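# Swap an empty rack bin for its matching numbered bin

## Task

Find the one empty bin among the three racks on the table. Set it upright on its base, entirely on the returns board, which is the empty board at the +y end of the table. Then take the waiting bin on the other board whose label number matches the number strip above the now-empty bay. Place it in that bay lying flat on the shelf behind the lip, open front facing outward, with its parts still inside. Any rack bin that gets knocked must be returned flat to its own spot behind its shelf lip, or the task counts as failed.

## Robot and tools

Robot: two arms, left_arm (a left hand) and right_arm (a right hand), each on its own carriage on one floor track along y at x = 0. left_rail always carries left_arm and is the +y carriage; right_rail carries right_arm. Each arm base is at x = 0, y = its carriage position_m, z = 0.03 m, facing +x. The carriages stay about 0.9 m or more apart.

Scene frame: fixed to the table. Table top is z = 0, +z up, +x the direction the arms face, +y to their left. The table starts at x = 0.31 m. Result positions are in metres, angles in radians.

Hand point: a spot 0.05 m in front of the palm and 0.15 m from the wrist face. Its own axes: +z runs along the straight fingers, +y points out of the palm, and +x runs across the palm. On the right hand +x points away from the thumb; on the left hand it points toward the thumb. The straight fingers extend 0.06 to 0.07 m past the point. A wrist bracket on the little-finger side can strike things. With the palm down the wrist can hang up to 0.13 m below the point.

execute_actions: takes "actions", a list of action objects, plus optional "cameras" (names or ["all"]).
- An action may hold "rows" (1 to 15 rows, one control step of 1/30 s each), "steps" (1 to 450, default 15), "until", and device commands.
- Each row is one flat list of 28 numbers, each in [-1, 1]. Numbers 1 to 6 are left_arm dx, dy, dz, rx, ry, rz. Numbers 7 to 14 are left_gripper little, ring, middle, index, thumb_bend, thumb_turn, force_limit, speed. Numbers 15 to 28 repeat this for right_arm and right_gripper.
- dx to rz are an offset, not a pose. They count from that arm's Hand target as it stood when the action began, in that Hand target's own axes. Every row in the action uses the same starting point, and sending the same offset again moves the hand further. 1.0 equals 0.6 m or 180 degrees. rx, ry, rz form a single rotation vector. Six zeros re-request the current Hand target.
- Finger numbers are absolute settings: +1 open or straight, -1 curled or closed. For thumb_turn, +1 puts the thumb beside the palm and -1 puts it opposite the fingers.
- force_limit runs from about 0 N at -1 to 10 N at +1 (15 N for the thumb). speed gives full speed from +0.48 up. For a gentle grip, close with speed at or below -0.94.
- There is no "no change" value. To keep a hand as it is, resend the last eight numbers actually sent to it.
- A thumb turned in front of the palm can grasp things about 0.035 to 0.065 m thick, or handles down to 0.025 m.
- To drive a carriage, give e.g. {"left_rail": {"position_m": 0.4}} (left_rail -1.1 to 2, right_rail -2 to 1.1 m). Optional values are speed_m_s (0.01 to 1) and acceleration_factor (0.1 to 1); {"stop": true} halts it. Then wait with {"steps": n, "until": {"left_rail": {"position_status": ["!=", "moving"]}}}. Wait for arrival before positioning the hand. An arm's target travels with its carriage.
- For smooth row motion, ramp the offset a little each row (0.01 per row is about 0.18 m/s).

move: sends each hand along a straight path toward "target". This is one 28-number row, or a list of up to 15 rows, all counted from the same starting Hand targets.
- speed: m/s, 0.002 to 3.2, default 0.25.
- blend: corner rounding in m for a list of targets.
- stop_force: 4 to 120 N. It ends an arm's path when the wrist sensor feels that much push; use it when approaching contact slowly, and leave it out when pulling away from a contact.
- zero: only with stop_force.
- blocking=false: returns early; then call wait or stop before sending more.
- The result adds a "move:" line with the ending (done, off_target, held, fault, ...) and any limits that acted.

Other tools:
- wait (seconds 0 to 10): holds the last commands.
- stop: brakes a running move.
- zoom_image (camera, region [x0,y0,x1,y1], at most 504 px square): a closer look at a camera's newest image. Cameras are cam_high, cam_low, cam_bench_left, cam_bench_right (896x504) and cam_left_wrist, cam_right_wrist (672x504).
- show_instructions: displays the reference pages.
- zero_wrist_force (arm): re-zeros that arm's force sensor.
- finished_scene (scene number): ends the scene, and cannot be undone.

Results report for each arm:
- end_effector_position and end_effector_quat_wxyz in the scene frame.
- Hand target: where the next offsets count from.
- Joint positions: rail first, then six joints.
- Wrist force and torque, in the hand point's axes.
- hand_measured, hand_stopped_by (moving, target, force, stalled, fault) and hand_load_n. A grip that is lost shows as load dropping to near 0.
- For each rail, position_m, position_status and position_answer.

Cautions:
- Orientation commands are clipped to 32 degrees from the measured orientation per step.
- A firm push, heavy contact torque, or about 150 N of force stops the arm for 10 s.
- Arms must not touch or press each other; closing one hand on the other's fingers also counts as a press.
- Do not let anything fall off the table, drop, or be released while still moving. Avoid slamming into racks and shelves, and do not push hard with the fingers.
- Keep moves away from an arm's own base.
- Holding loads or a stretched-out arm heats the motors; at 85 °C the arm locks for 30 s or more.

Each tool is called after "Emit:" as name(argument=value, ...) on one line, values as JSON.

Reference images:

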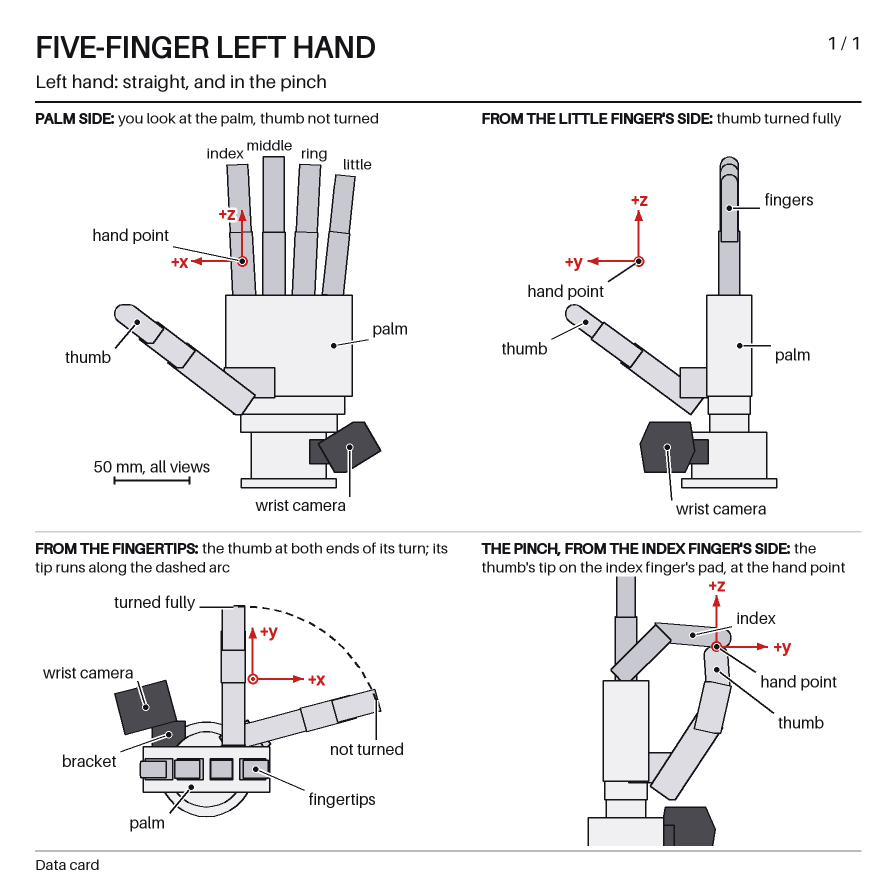

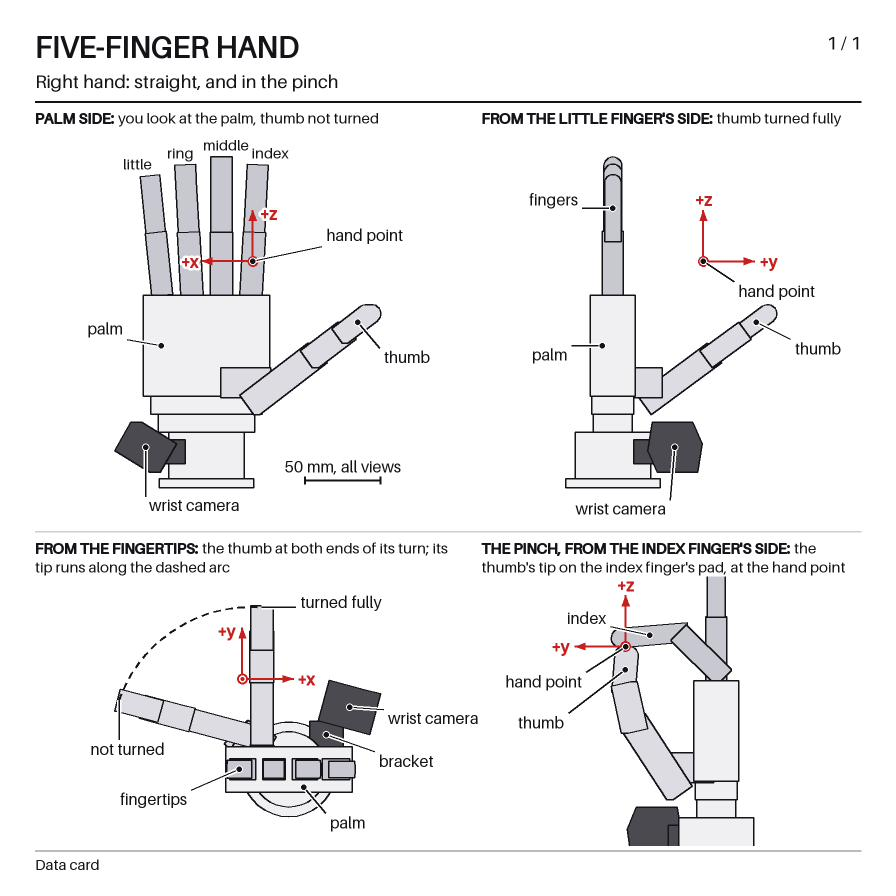

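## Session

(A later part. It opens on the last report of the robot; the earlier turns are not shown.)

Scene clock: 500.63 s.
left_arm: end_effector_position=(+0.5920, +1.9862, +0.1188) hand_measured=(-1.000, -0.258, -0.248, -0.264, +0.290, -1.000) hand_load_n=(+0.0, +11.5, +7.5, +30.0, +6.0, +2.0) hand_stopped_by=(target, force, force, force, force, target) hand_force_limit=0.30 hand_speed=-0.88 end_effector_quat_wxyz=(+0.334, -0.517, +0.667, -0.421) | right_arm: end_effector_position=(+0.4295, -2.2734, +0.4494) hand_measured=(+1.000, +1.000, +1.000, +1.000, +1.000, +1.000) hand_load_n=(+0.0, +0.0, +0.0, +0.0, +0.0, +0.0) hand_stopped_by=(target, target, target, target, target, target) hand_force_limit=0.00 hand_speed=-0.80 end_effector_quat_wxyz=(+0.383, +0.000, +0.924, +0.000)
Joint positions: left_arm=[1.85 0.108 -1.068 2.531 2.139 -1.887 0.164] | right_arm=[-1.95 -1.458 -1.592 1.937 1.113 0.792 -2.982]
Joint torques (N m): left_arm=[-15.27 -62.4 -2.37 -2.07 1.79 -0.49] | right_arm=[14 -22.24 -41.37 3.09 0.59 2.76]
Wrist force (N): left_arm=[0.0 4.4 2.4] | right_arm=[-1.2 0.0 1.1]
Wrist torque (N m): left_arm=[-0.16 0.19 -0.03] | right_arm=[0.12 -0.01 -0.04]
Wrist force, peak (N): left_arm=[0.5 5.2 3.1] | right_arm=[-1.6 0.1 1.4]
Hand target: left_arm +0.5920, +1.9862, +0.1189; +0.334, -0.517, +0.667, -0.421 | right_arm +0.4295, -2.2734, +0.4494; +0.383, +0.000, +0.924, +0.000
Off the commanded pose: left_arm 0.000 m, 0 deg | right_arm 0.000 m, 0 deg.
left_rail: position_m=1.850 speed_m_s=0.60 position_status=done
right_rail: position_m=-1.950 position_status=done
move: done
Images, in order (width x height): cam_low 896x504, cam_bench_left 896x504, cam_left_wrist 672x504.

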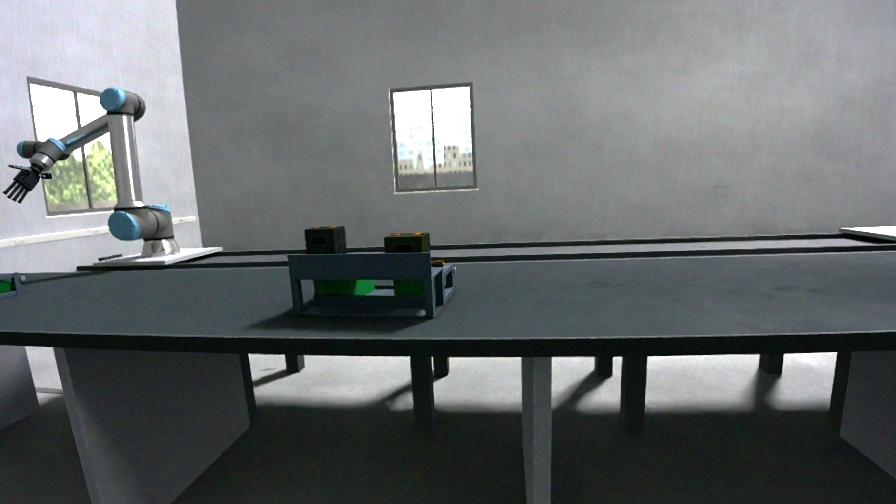

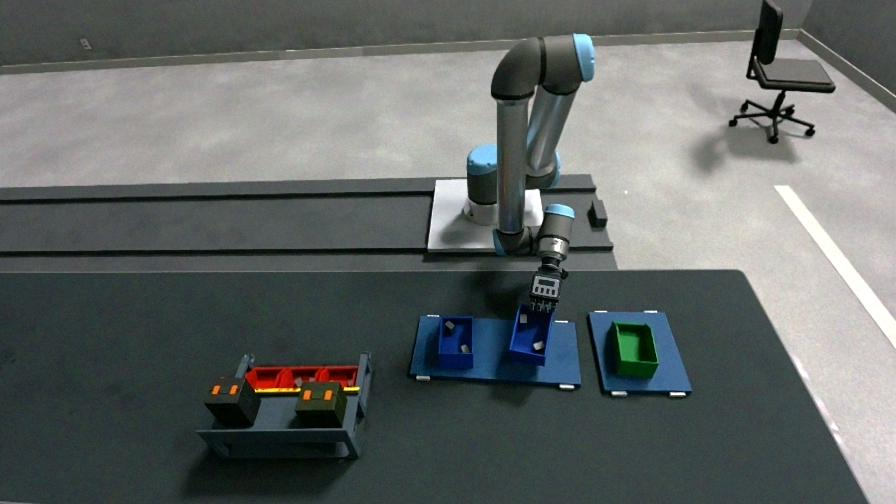

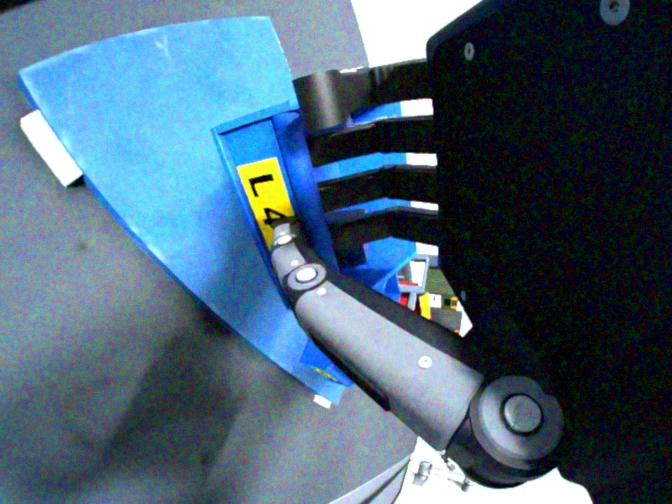

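Emit:
move(target=[0.0139,-0.4004,-0.2493,0,-0.0186,-0.0087,-1,-0.6,-0.6,-0.6,-0.45,-1,0.3,-0.88,0,0,0,0,0,0,1,1,1,1,1,1,0,-0.8], speed=0.12, cameras=["cam_left_wrist"])

Emit:
execute_actions(actions=[{"left_rail":{"position_m":-0.55,"speed_m_s":0.5,"acceleration_factor":0.3},"steps":300,"until":{"left_rail":{"position_status":["!=","moving"]}}}], cameras=["all"])

Emit:
zoom_image(camera="cam_high", region=[260, 340, 500, 504])

Emit:
zoom_image(camera="cam_left_wrist", region=[160, 60, 412, 312])

Scene clock: 506.30 s.
left_arm: end_effector_position=(+0.5564, +1.9838, +0.3997) hand_measured=(-1.000, -0.258, -0.248, -0.264, +0.290, -1.000) hand_load_n=(+0.0, +11.5, +7.0, +30.0, +6.0, +2.0) hand_stopped_by=(target, force, force, force, force, target) hand_force_limit=0.30 hand_speed=-0.88 end_effector_quat_wxyz=(+0.347, -0.538, +0.650, -0.410) | right_arm: end_effector_position=(+0.4295, -2.2734, +0.4494) hand_measured=(+1.000, +1.000, +1.000, +1.000, +1.000, +1.000) hand_load_n=(+0.0, +0.0, +0.0, +0.0, +0.0, +0.0) hand_stopped_by=(target, target, target, target, target, target) hand_force_limit=0.00 hand_speed=-0.80 end_effector_quat_wxyz=(+0.383, +0.000, +0.924, +0.000)
Joint positions: left_arm=[1.85 0.077 -1.806 2.459 2.938 -1.801 0.12] | right_arm=[-1.95 -1.458 -1.592 1.937 1.113 0.792 -2.982]
Joint torques (N m): left_arm=[-13.08 -34.98 -46.3 -2.38 1.93 -3.87] | right_arm=[12.94 -23.45 -40.35 3.12 0.48 2.83]
Wrist force (N): left_arm=[0.3 4.0 3.0] | right_arm=[-1.2 -0.6 1.3]
Wrist torque (N m): left_arm=[-0.28 0.19 0.10] | right_arm=[0.01 -0.02 -0.05]
Wrist force, peak (N): left_arm=[0.2 5.7 3.6] | right_arm=[-1.6 -0.1 1.6]
Hand target: left_arm +0.5564, +1.9838, +0.3997; +0.347, -0.538, +0.650, -0.410 | right_arm +0.4295, -2.2734, +0.4494; +0.383, +0.000, +0.924, +0.000
Off the commanded pose: left_arm 0.000 m, 0 deg | right_arm 0.000 m, 0 deg.
left_rail: position_m=1.850 speed_m_s=0.60 position_status=done
right_rail: position_m=-1.950 position_status=done
move: done
Images, in order (width x height): cam_left_wrist 672x504.

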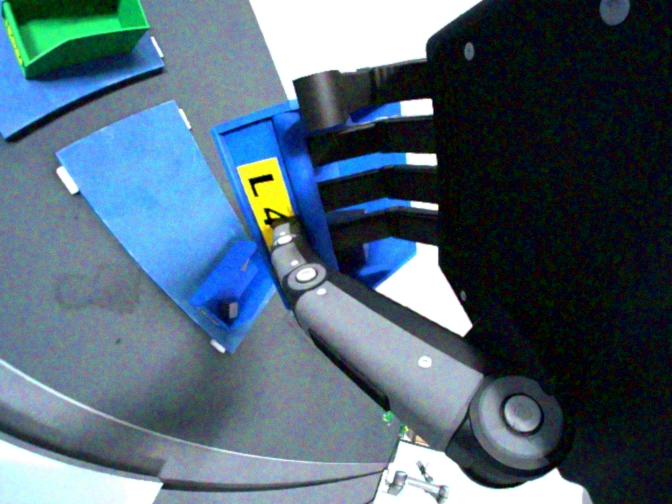

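Scene clock: 514.23 s.
left_arm: end_effector_position=(+0.5564, -0.4162, +0.3997) hand_measured=(-1.000, -0.258, -0.248, -0.264, +0.290, -1.000) hand_load_n=(+0.0, +11.5, +7.5, +30.0, +6.0, +2.0) hand_stopped_by=(target, force, force, force, force, target) hand_force_limit=0.30 hand_speed=-0.88 end_effector_quat_wxyz=(+0.347, -0.538, +0.650, -0.410) | right_arm: end_effector_position=(+0.4295, -2.2734, +0.4494) hand_measured=(+1.000, +1.000, +1.000, +1.000, +1.000, +1.000) hand_load_n=(+0.0, +0.0, +0.0, +0.0, +0.0, +0.0) hand_stopped_by=(target, target, target, target, target, target) hand_force_limit=0.00 hand_speed=-0.80 end_effector_quat_wxyz=(+0.383, +0.000, +0.924, +0.000)
Joint positions: left_arm=[-0.55 0.077 -1.807 2.459 2.938 -1.801 0.12] | right_arm=[-1.95 -1.458 -1.592 1.937 1.113 0.792 -2.982]
Joint torques (N m): left_arm=[-12.78 -29.95 -39.45 -3.34 1.41 -4] | right_arm=[13.56 -23.92 -40.38 3.34 0.61 2.78]
Wrist force (N): left_arm=[0.0 3.8 3.2] | right_arm=[-1.4 -0.2 1.2]
Wrist torque (N m): left_arm=[-0.32 0.23 0.09] | right_arm=[0.08 0.02 -0.06]
Wrist force, peak (N): left_arm=[-0.1 4.5 3.9] | right_arm=[-1.6 0.2 1.5]
Hand target: left_arm +0.5564, -0.4162, +0.3997; +0.347, -0.538, +0.650, -0.410 | right_arm +0.4295, -2.2734, +0.4494; +0.383, +0.000, +0.924, +0.000
Off the commanded pose: left_arm 0.000 m, 0 deg | right_arm 0.000 m, 0 deg.
left_rail: position_m=-0.550 speed_m_s=0.50 position_status=done
right_rail: position_m=-1.950 position_status=done

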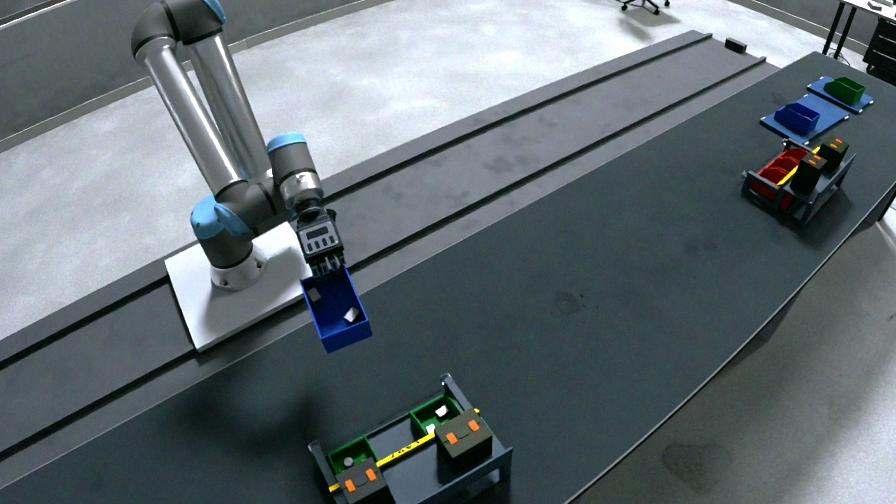

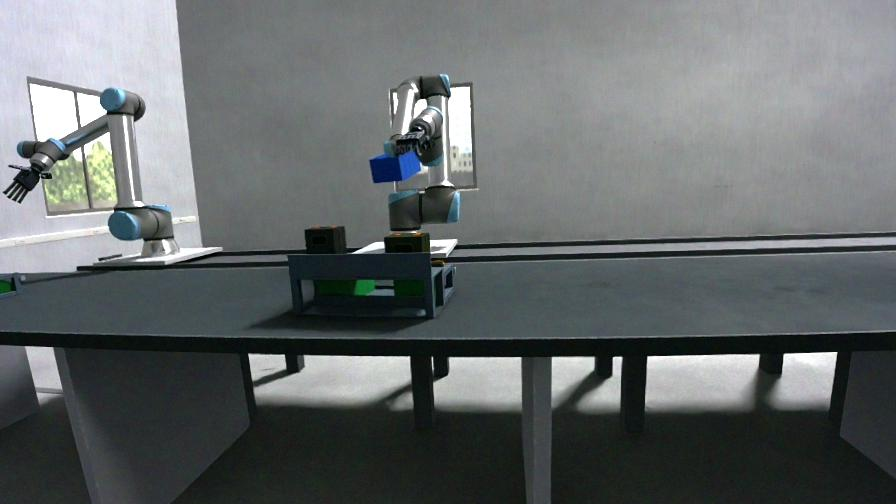

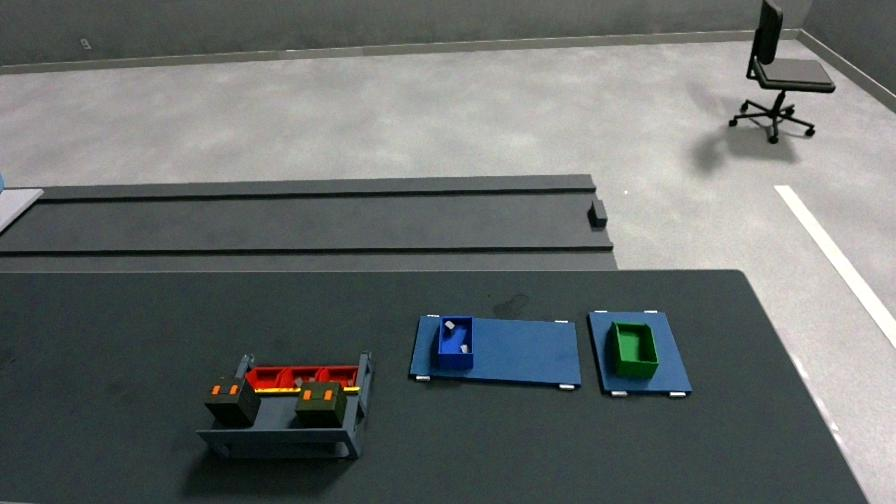

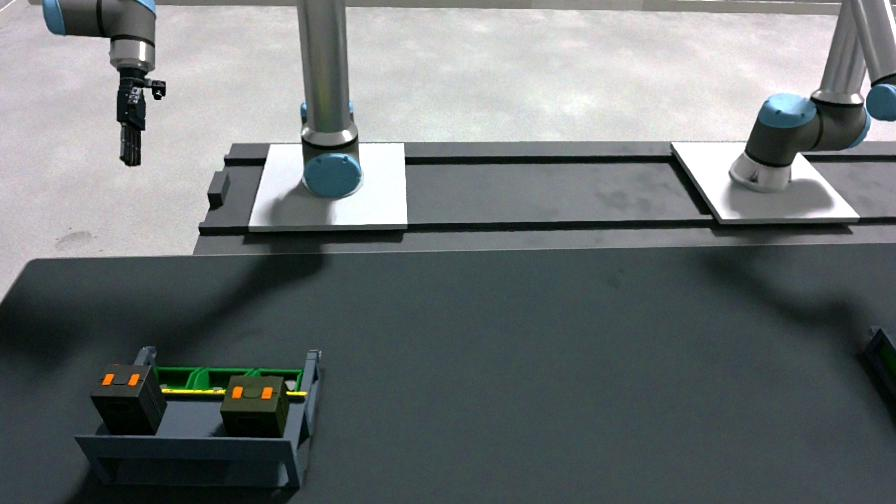

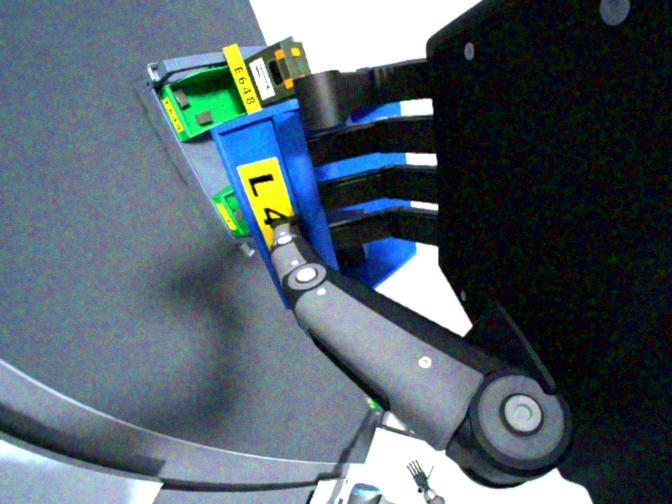

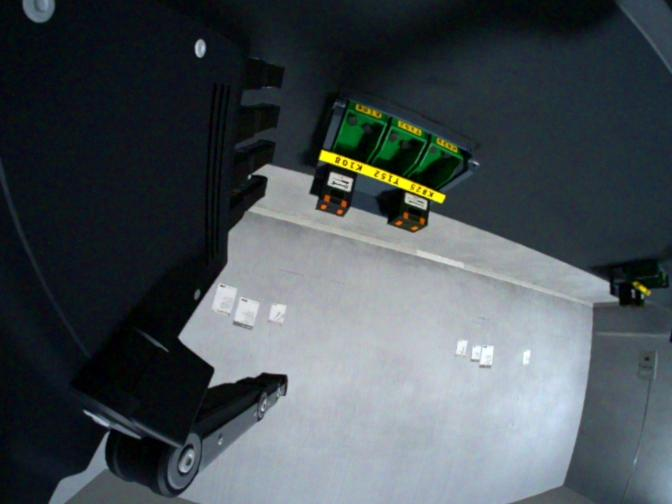

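Scaled by 2.100 from the camera's 896x504 image, which has a finer 1280x720 frame.

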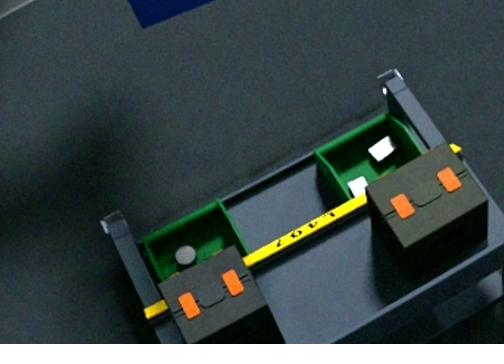

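Scaled by 2.000 from the camera's 672x504 image, which has a finer 960x720 frame.

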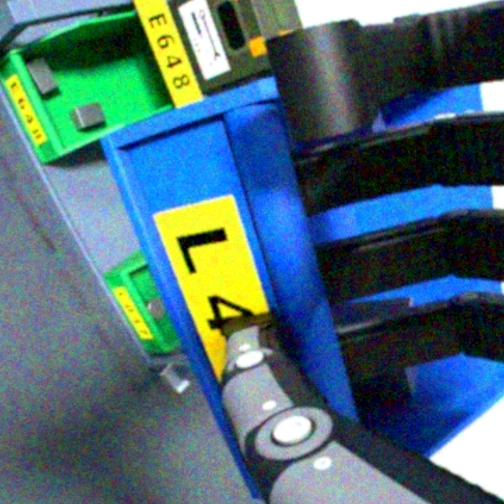

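Emit:
zoom_image(camera="cam_low", region=[340, 120, 460, 210])

Emit:
zoom_image(camera="cam_high", region=[240, 180, 400, 370])

Emit:
zoom_image(camera="cam_low", region=[270, 200, 480, 340])

Scaled by 4.200 from the camera's 896x504 image, which has a finer 1280x720 frame.

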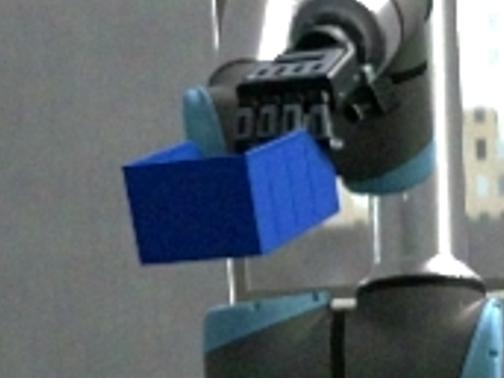

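Scaled by 2.653 from the camera's 896x504 image, which has a finer 1280x720 frame.

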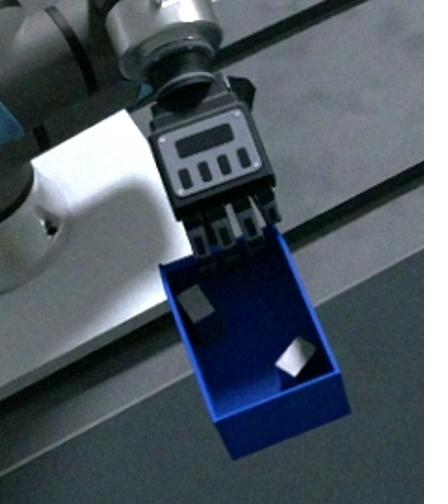

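Scaled by 2.400 from the camera's 896x504 image, which has a finer 1280x720 frame.

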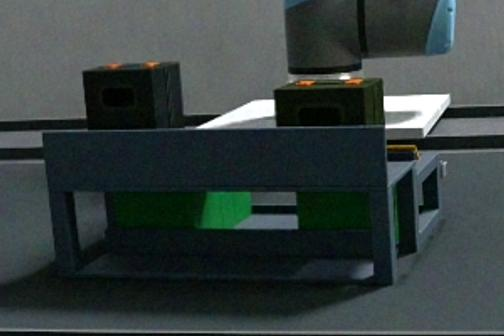

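Emit:
move(target=[-0.0223,0.402,0.1238,0,0,0,-1,-0.6,-0.6,-0.6,-0.45,-1,0.3,-0.88,0,0,0,0,0,0,1,1,1,1,1,1,0,-0.8], speed=0.12, cameras=["cam_left_wrist","cam_high","cam_bench_right"])

Emit:
zoom_image(camera="cam_high", region=[240, 260, 520, 504])

Emit:
zoom_image(camera="cam_bench_right", region=[660, 200, 896, 420])

Scene clock: 527.00 s.
left_arm: end_effector_position=(+0.5252, -0.3945, +0.1499) hand_measured=(-1.000, -0.258, -0.248, -0.264, +0.290, -1.000) hand_load_n=(+0.0, +11.5, +7.5, +30.5, +5.5, +2.0) hand_stopped_by=(target, force, force, force, force, target) hand_force_limit=0.30 hand_speed=-0.88 end_effector_quat_wxyz=(+0.347, -0.538, +0.650, -0.410) | right_arm: end_effector_position=(+0.4295, -2.2734, +0.4494) hand_measured=(+1.000, +1.000, +1.000, +1.000, +1.000, +1.000) hand_load_n=(+0.0, +0.0, +0.0, +0.0, +0.0, +0.0) hand_stopped_by=(target, target, target, target, target, target) hand_force_limit=0.00 hand_speed=-0.80 end_effector_quat_wxyz=(+0.383, +0.000, +0.924, +0.000)
Joint positions: left_arm=[-0.55 0.148 -1.184 2.645 2.138 -1.865 0.152] | right_arm=[-1.95 -1.458 -1.592 1.937 1.113 0.792 -2.982]
Joint torques (N m): left_arm=[12.03 -25.34 -16.61 -6.41 -2.29 -1.45] | right_arm=[13.44 -22.02 -40.34 3.36 0.52 2.73]
Wrist force (N): left_arm=[0.2 4.4 3.6] | right_arm=[-1.3 -0.1 1.5]
Wrist torque (N m): left_arm=[-0.28 0.22 -0.10] | right_arm=[0.08 0.00 -0.04]
Wrist force, peak (N): left_arm=[0.5 5.7 3.4] | right_arm=[-1.6 -0.2 1.6]
Hand target: left_arm +0.5253, -0.3945, +0.1499; +0.347, -0.538, +0.650, -0.410 | right_arm +0.4295, -2.2734, +0.4494; +0.383, +0.000, +0.924, +0.000
Off the commanded pose: left_arm 0.000 m, 0 deg | right_arm 0.000 m, 0 deg.
left_rail: position_m=-0.550 speed_m_s=0.50 position_status=done
right_rail: position_m=-1.950 position_status=done
move: done
Images, in order (width x height): cam_high 896x504, cam_bench_right 896x504, cam_left_wrist 672x504.

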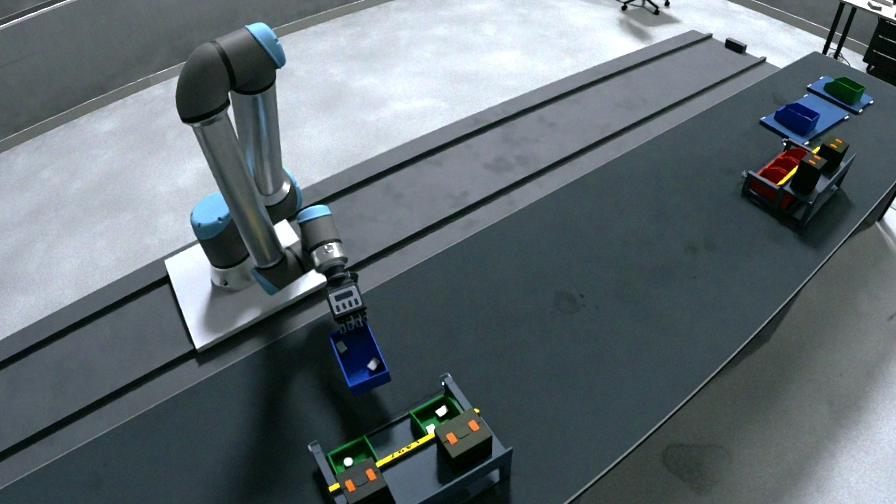

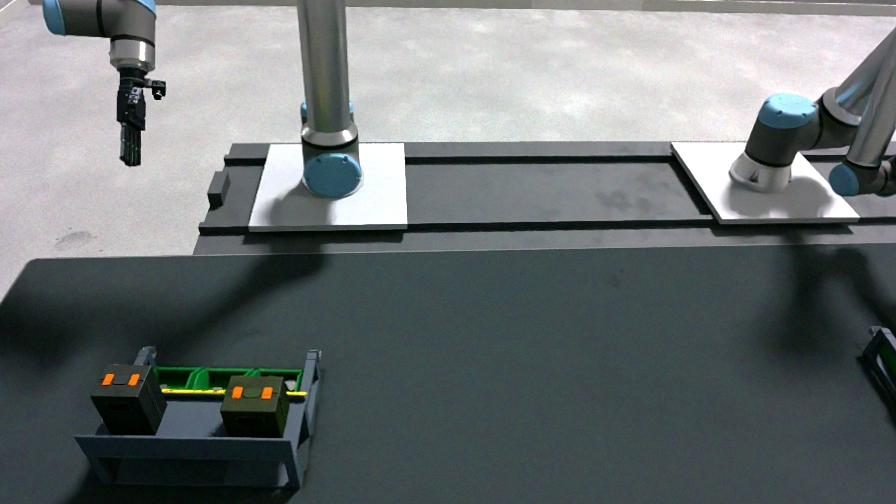

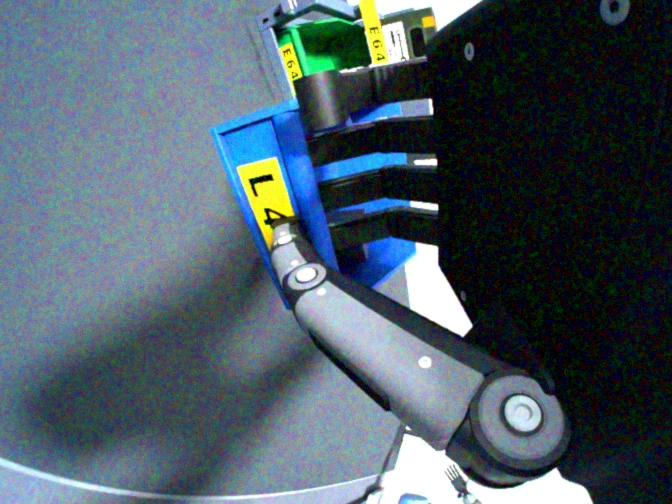

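Scaled by 1.800 from the camera's 896x504 image, which has a finer 1280x720 frame.

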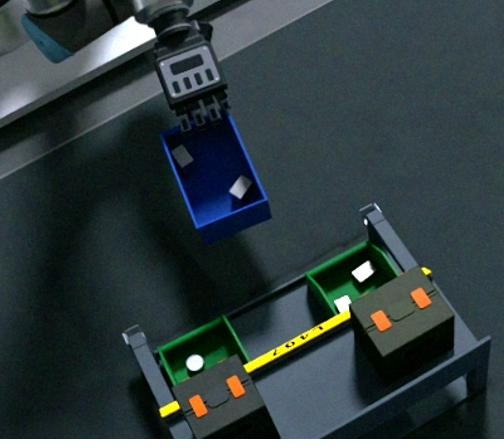

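Scaled by 2.136 from the camera's 896x504 image, which has a finer 1280x720 frame.

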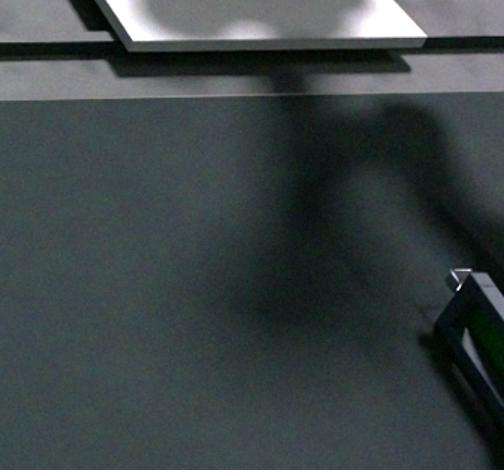

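Emit:
zoom_image(camera="cam_high", region=[310, 310, 410, 410])

Emit:
zoom_image(camera="cam_left_wrist", region=[200, 60, 452, 312])

Scaled by 5.040 from the camera's 896x504 image, which has a finer 1280x720 frame.

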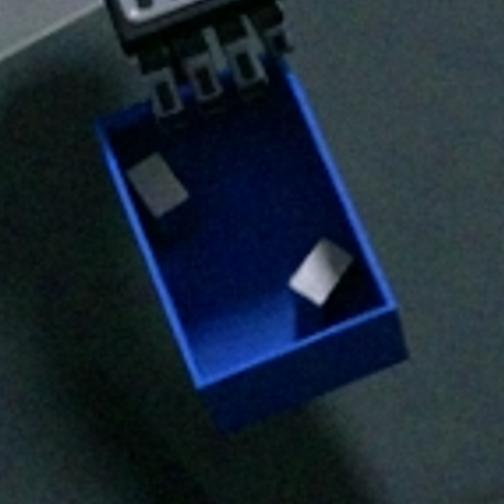

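Scaled by 2.000 from the camera's 672x504 image, which has a finer 960x720 frame.

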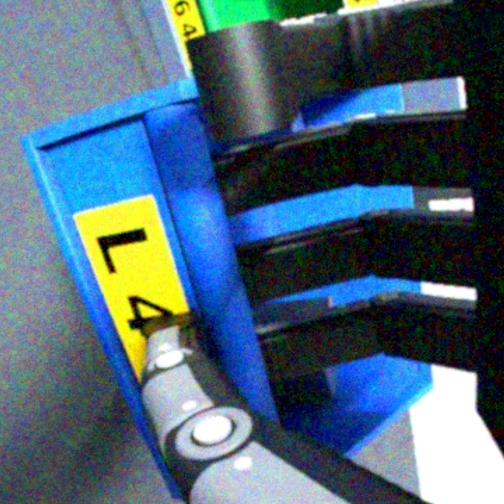

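Emit:
move(target=[0.0008,0.151,0.0704,0,0,0,-1,-0.6,-0.6,-0.6,-0.45,-1,0.3,-0.88,0,0,0,0,0,0,1,1,1,1,1,1,0,-0.8], speed=0.04, stop_force=4, cameras=["cam_left_wrist","cam_high"])

Emit:
zoom_image(camera="cam_high", region=[310, 320, 470, 480])

Scene clock: 542.27 s.
left_arm: end_effector_position=(+0.5254, -0.3940, +0.0499) hand_measured=(-1.000, -0.258, -0.250, -0.264, +0.290, -1.000) hand_load_n=(+0.0, +8.5, +2.5, +20.5, +8.0, +2.0) hand_stopped_by=(target, force, force, force, force, target) hand_force_limit=0.30 hand_speed=-0.88 end_effector_quat_wxyz=(+0.347, -0.538, +0.650, -0.410) | right_arm: end_effector_position=(+0.4295, -2.2734, +0.4494) hand_measured=(+1.000, +1.000, +1.000, +1.000, +1.000, +1.000) hand_load_n=(+0.0, +0.0, +0.0, +0.0, +0.0, +0.0) hand_stopped_by=(target, target, target, target, target, target) hand_force_limit=0.00 hand_speed=-0.80 end_effector_quat_wxyz=(+0.383, +0.000, +0.924, +0.000)
Joint positions: left_arm=[-0.55 0.149 -0.85 2.614 1.834 -1.866 0.153] | right_arm=[-1.95 -1.458 -1.592 1.937 1.113 0.792 -2.982]
Joint torques (N m): left_arm=[9.41 -36.29 -4.55 -5.86 0.77 -3.35] | right_arm=[13.06 -21.82 -40.45 3.44 0.51 2.43]
Wrist force (N): left_arm=[-0.1 3.5 2.7] | right_arm=[-1.2 -0.2 1.6]
Wrist torque (N m): left_arm=[-0.14 0.22 -0.14] | right_arm=[0.06 -0.02 -0.04]
Wrist force, peak (N): left_arm=[0.6 5.1 4.0] | right_arm=[-1.6 -0.3 1.7]
Hand target: left_arm +0.5254, -0.3940, +0.0499; +0.347, -0.538, +0.650, -0.410 | right_arm +0.4295, -2.2734, +0.4494; +0.383, +0.000, +0.924, +0.000
Off the commanded pose: left_arm 0.000 m, 0 deg | right_arm 0.000 m, 0 deg.
left_rail: position_m=-0.550 speed_m_s=0.50 position_status=done
right_rail: position_m=-1.950 position_status=done
move: done
Images, in order (width x height): cam_high 896x504, cam_left_wrist 672x504.

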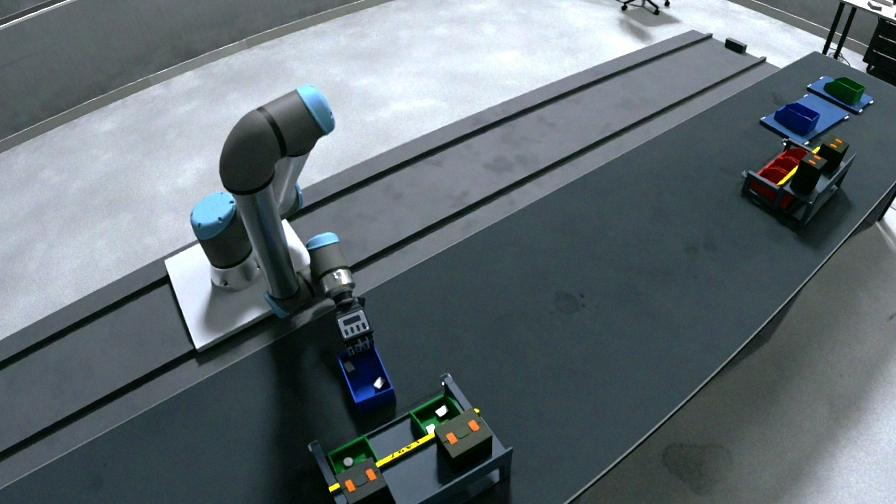

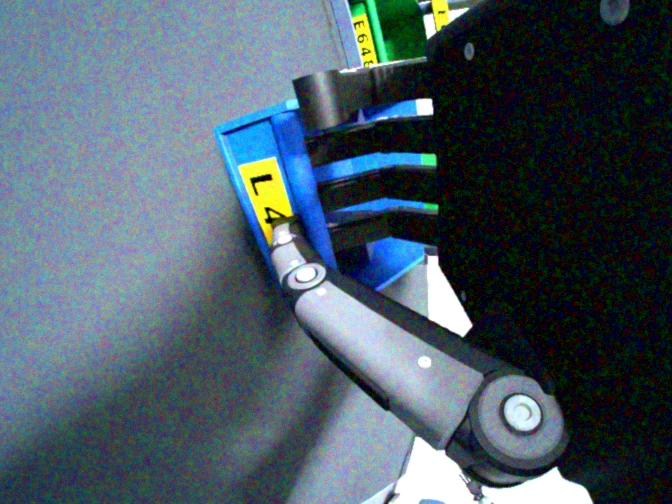

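Scaled by 3.150 from the camera's 896x504 image, which has a finer 1280x720 frame.

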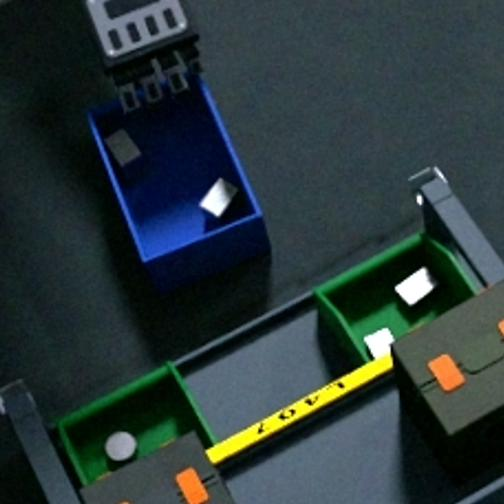

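Emit:
move(target=[[-0.0008,-0.0712,-0.0333,0,0,0,-1,-0.6,-0.6,-0.6,-0.45,-1,0.3,-0.88,0,0,0,0,0,0,1,1,1,1,1,1,0,-0.8],[-0.0005,-0.0895,0.0058,0,0,0,-1,-0.6,-0.6,-0.6,-0.45,-1,0.3,-0.88,0,0,0,0,0,0,1,1,1,1,1,1,0,-0.8]], speed=0.05, cameras=["cam_left_wrist","cam_high"])

Emit:
zoom_image(camera="cam_high", region=[310, 340, 450, 480])

Emit:
zoom_image(camera="cam_left_wrist", region=[200, 0, 452, 252])

Scene clock: 546.60 s.
left_arm: end_effector_position=(+0.5506, -0.3988, +0.0971) hand_measured=(-1.000, -0.258, -0.248, -0.264, +0.290, -1.000) hand_load_n=(+0.0, +11.5, +7.5, +30.0, +6.0, +2.0) hand_stopped_by=(target, force, force, force, force, target) hand_force_limit=0.30 hand_speed=-0.88 end_effector_quat_wxyz=(+0.347, -0.538, +0.650, -0.410) | right_arm: end_effector_position=(+0.4295, -2.2734, +0.4494) hand_measured=(+1.000, +1.000, +1.000, +1.000, +1.000, +1.000) hand_load_n=(+0.0, +0.0, +0.0, +0.0, +0.0, -0.5) hand_stopped_by=(target, target, target, target, target, target) hand_force_limit=0.00 hand_speed=-0.80 end_effector_quat_wxyz=(+0.383, +0.000, +0.924, +0.000)
Joint positions: left_arm=[-0.55 0.126 -1.007 2.6 2.003 -1.845 0.142] | right_arm=[-1.95 -1.458 -1.592 1.937 1.113 0.792 -2.982]
Joint torques (N m): left_arm=[-15.41 -62.05 -10.99 -2.22 2.09 -4.09] | right_arm=[14.33 -22.09 -40.75 3.17 0.62 2.65]
Wrist force (N): left_arm=[0.0 5.0 3.7] | right_arm=[-1.3 -0.3 1.5]
Wrist torque (N m): left_arm=[-0.23 0.18 0.00] | right_arm=[0.05 0.00 -0.05]
Wrist force, peak (N): left_arm=[0.2 5.4 3.9] | right_arm=[-1.9 0.0 1.5]
Hand target: left_arm +0.5507, -0.3988, +0.0971; +0.347, -0.538, +0.650, -0.410 | right_arm +0.4295, -2.2734, +0.4494; +0.383, +0.000, +0.924, +0.000
Off the commanded pose: left_arm 0.000 m, 0 deg | right_arm 0.000 m, 0 deg.
left_rail: position_m=-0.550 speed_m_s=0.50 position_status=done
right_rail: position_m=-1.950 position_status=done
move: done
Images, in order (width x height): cam_high 896x504, cam_left_wrist 672x504.

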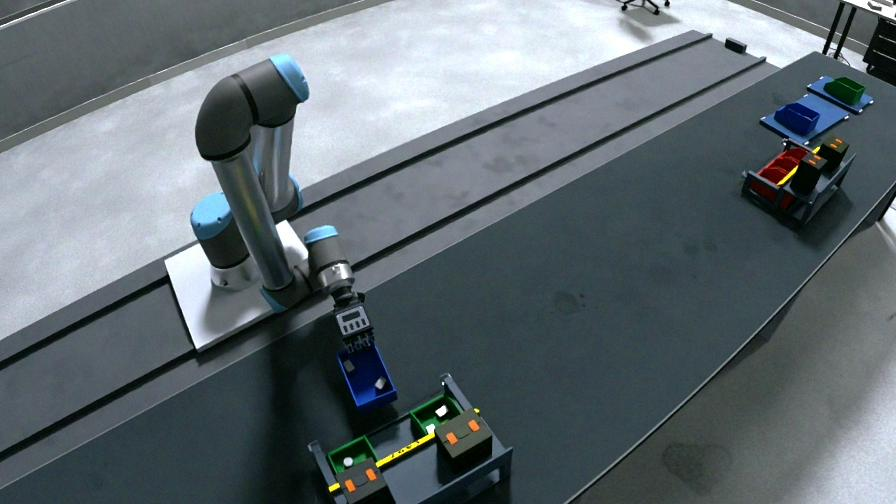

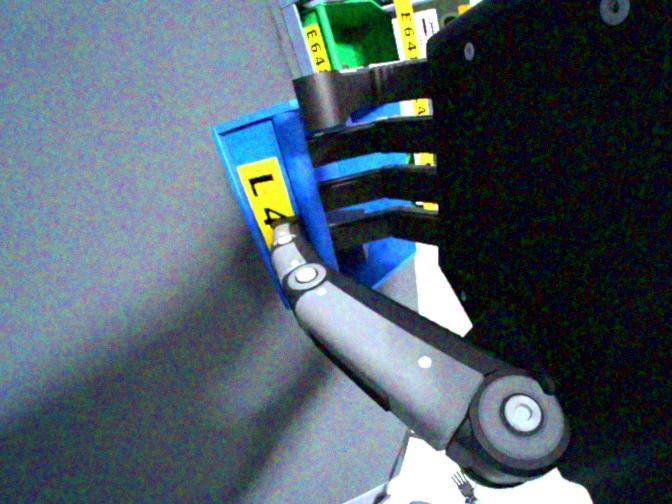

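Scaled by 3.600 from the camera's 896x504 image, which has a finer 1280x720 frame.

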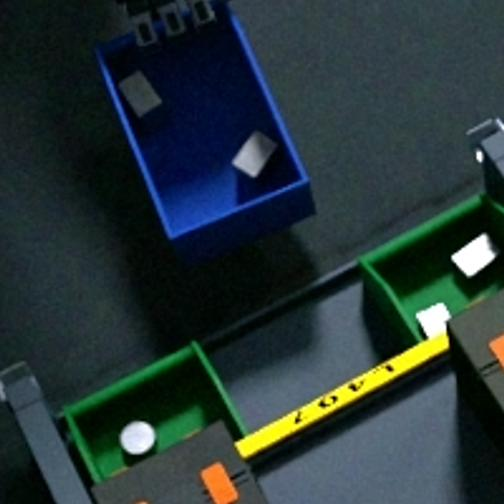

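Scaled by 2.000 from the camera's 672x504 image, which has a finer 960x720 frame.

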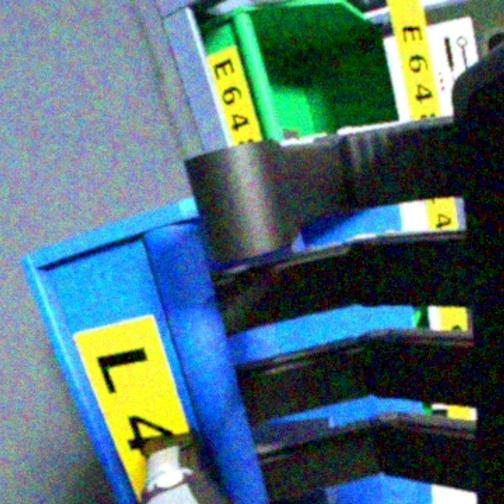

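Emit:
zoom_image(camera="cam_high", region=[345, 370, 425, 450])

Scaled by 6.300 from the camera's 896x504 image, which has a finer 1280x720 frame.

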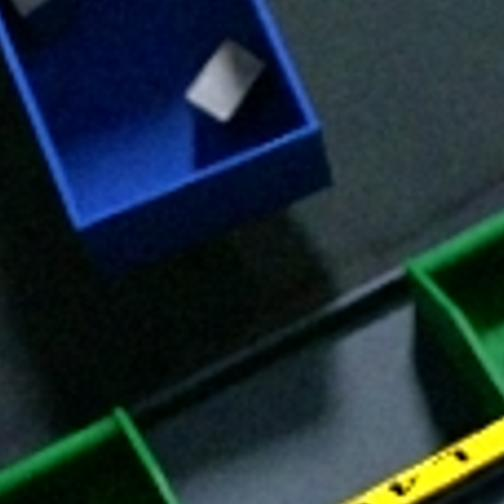

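Emit:
move(target=[-0.0053,-0.0213,0.0457,0,0,0,-1,-0.6,-0.6,-0.6,-0.45,-1,0.3,-0.88,0,0,0,0,0,0,1,1,1,1,1,1,0,-0.8], speed=0.04, stop_force=5, cameras=["cam_high","cam_left_wrist"])

Emit:
zoom_image(camera="cam_high", region=[340, 360, 430, 450])

Scene clock: 552.03 s.
left_arm: end_effector_position=(+0.5811, -0.4012, +0.0972) hand_measured=(-1.000, -0.258, -0.248, -0.264, +0.290, -1.000) hand_load_n=(+0.0, +11.5, +7.5, +30.5, +5.5, +2.0) hand_stopped_by=(target, force, force, force, force, target) hand_force_limit=0.30 hand_speed=-0.88 end_effector_quat_wxyz=(+0.347, -0.538, +0.650, -0.410) | right_arm: end_effector_position=(+0.4295, -2.2734, +0.4494) hand_measured=(+1.000, +1.000, +1.000, +1.000, +1.000, +1.000) hand_load_n=(+0.0, +0.0, +0.5, +0.0, +0.0, +0.0) hand_stopped_by=(target, target, target, target, target, target) hand_force_limit=0.00 hand_speed=-0.80 end_effector_quat_wxyz=(+0.383, +0.000, +0.924, +0.000)
Joint positions: left_arm=[-0.55 0.111 -1.006 2.551 2.049 -1.831 0.135] | right_arm=[-1.95 -1.458 -1.592 1.937 1.113 0.792 -2.982]
Joint torques (N m): left_arm=[-13.75 -32.18 -13.48 -2.37 1.96 -4.34] | right_arm=[12.07 -21.39 -41.12 3.41 0.49 2.65]
Wrist force (N): left_arm=[0.7 4.7 2.7] | right_arm=[-1.1 -0.2 1.2]
Wrist torque (N m): left_arm=[-0.19 0.06 0.02] | right_arm=[0.07 -0.04 -0.03]
Wrist force, peak (N): left_arm=[0.6 5.2 3.5] | right_arm=[-1.6 -0.2 1.6]
Hand target: left_arm +0.5811, -0.4012, +0.0972; +0.347, -0.538, +0.650, -0.410 | right_arm +0.4295, -2.2734, +0.4494; +0.383, +0.000, +0.924, +0.000
Off the commanded pose: left_arm 0.000 m, 0 deg | right_arm 0.000 m, 0 deg.
left_rail: position_m=-0.550 speed_m_s=0.50 position_status=done
right_rail: position_m=-1.950 position_status=done
move: done
Images, in order (width x height): cam_high 896x504, cam_left_wrist 672x504.

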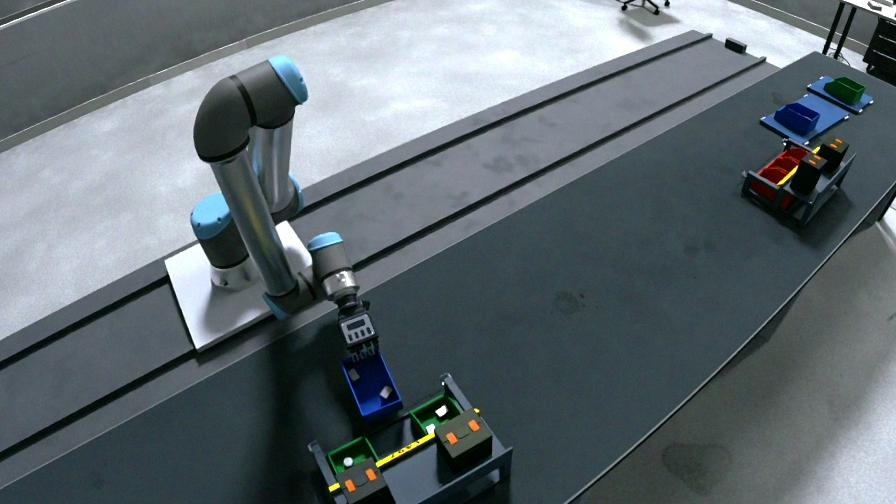

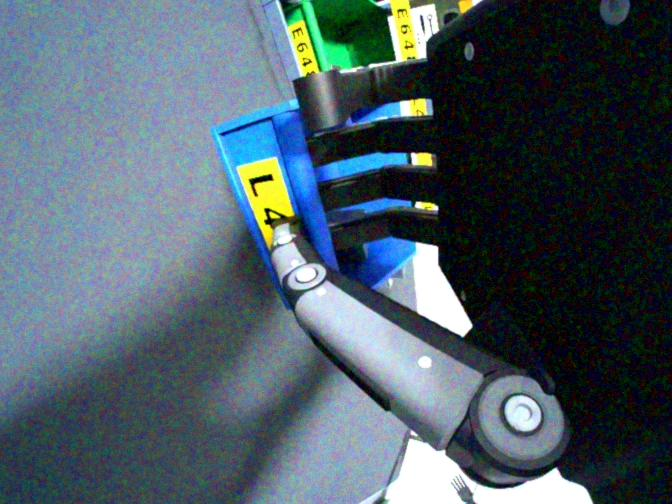

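Scaled by 5.600 from the camera's 896x504 image, which has a finer 1280x720 frame.

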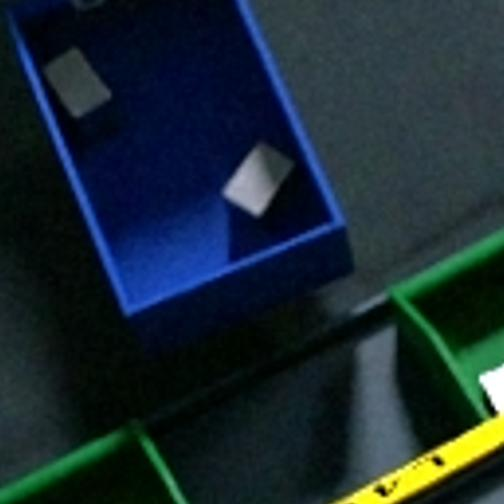

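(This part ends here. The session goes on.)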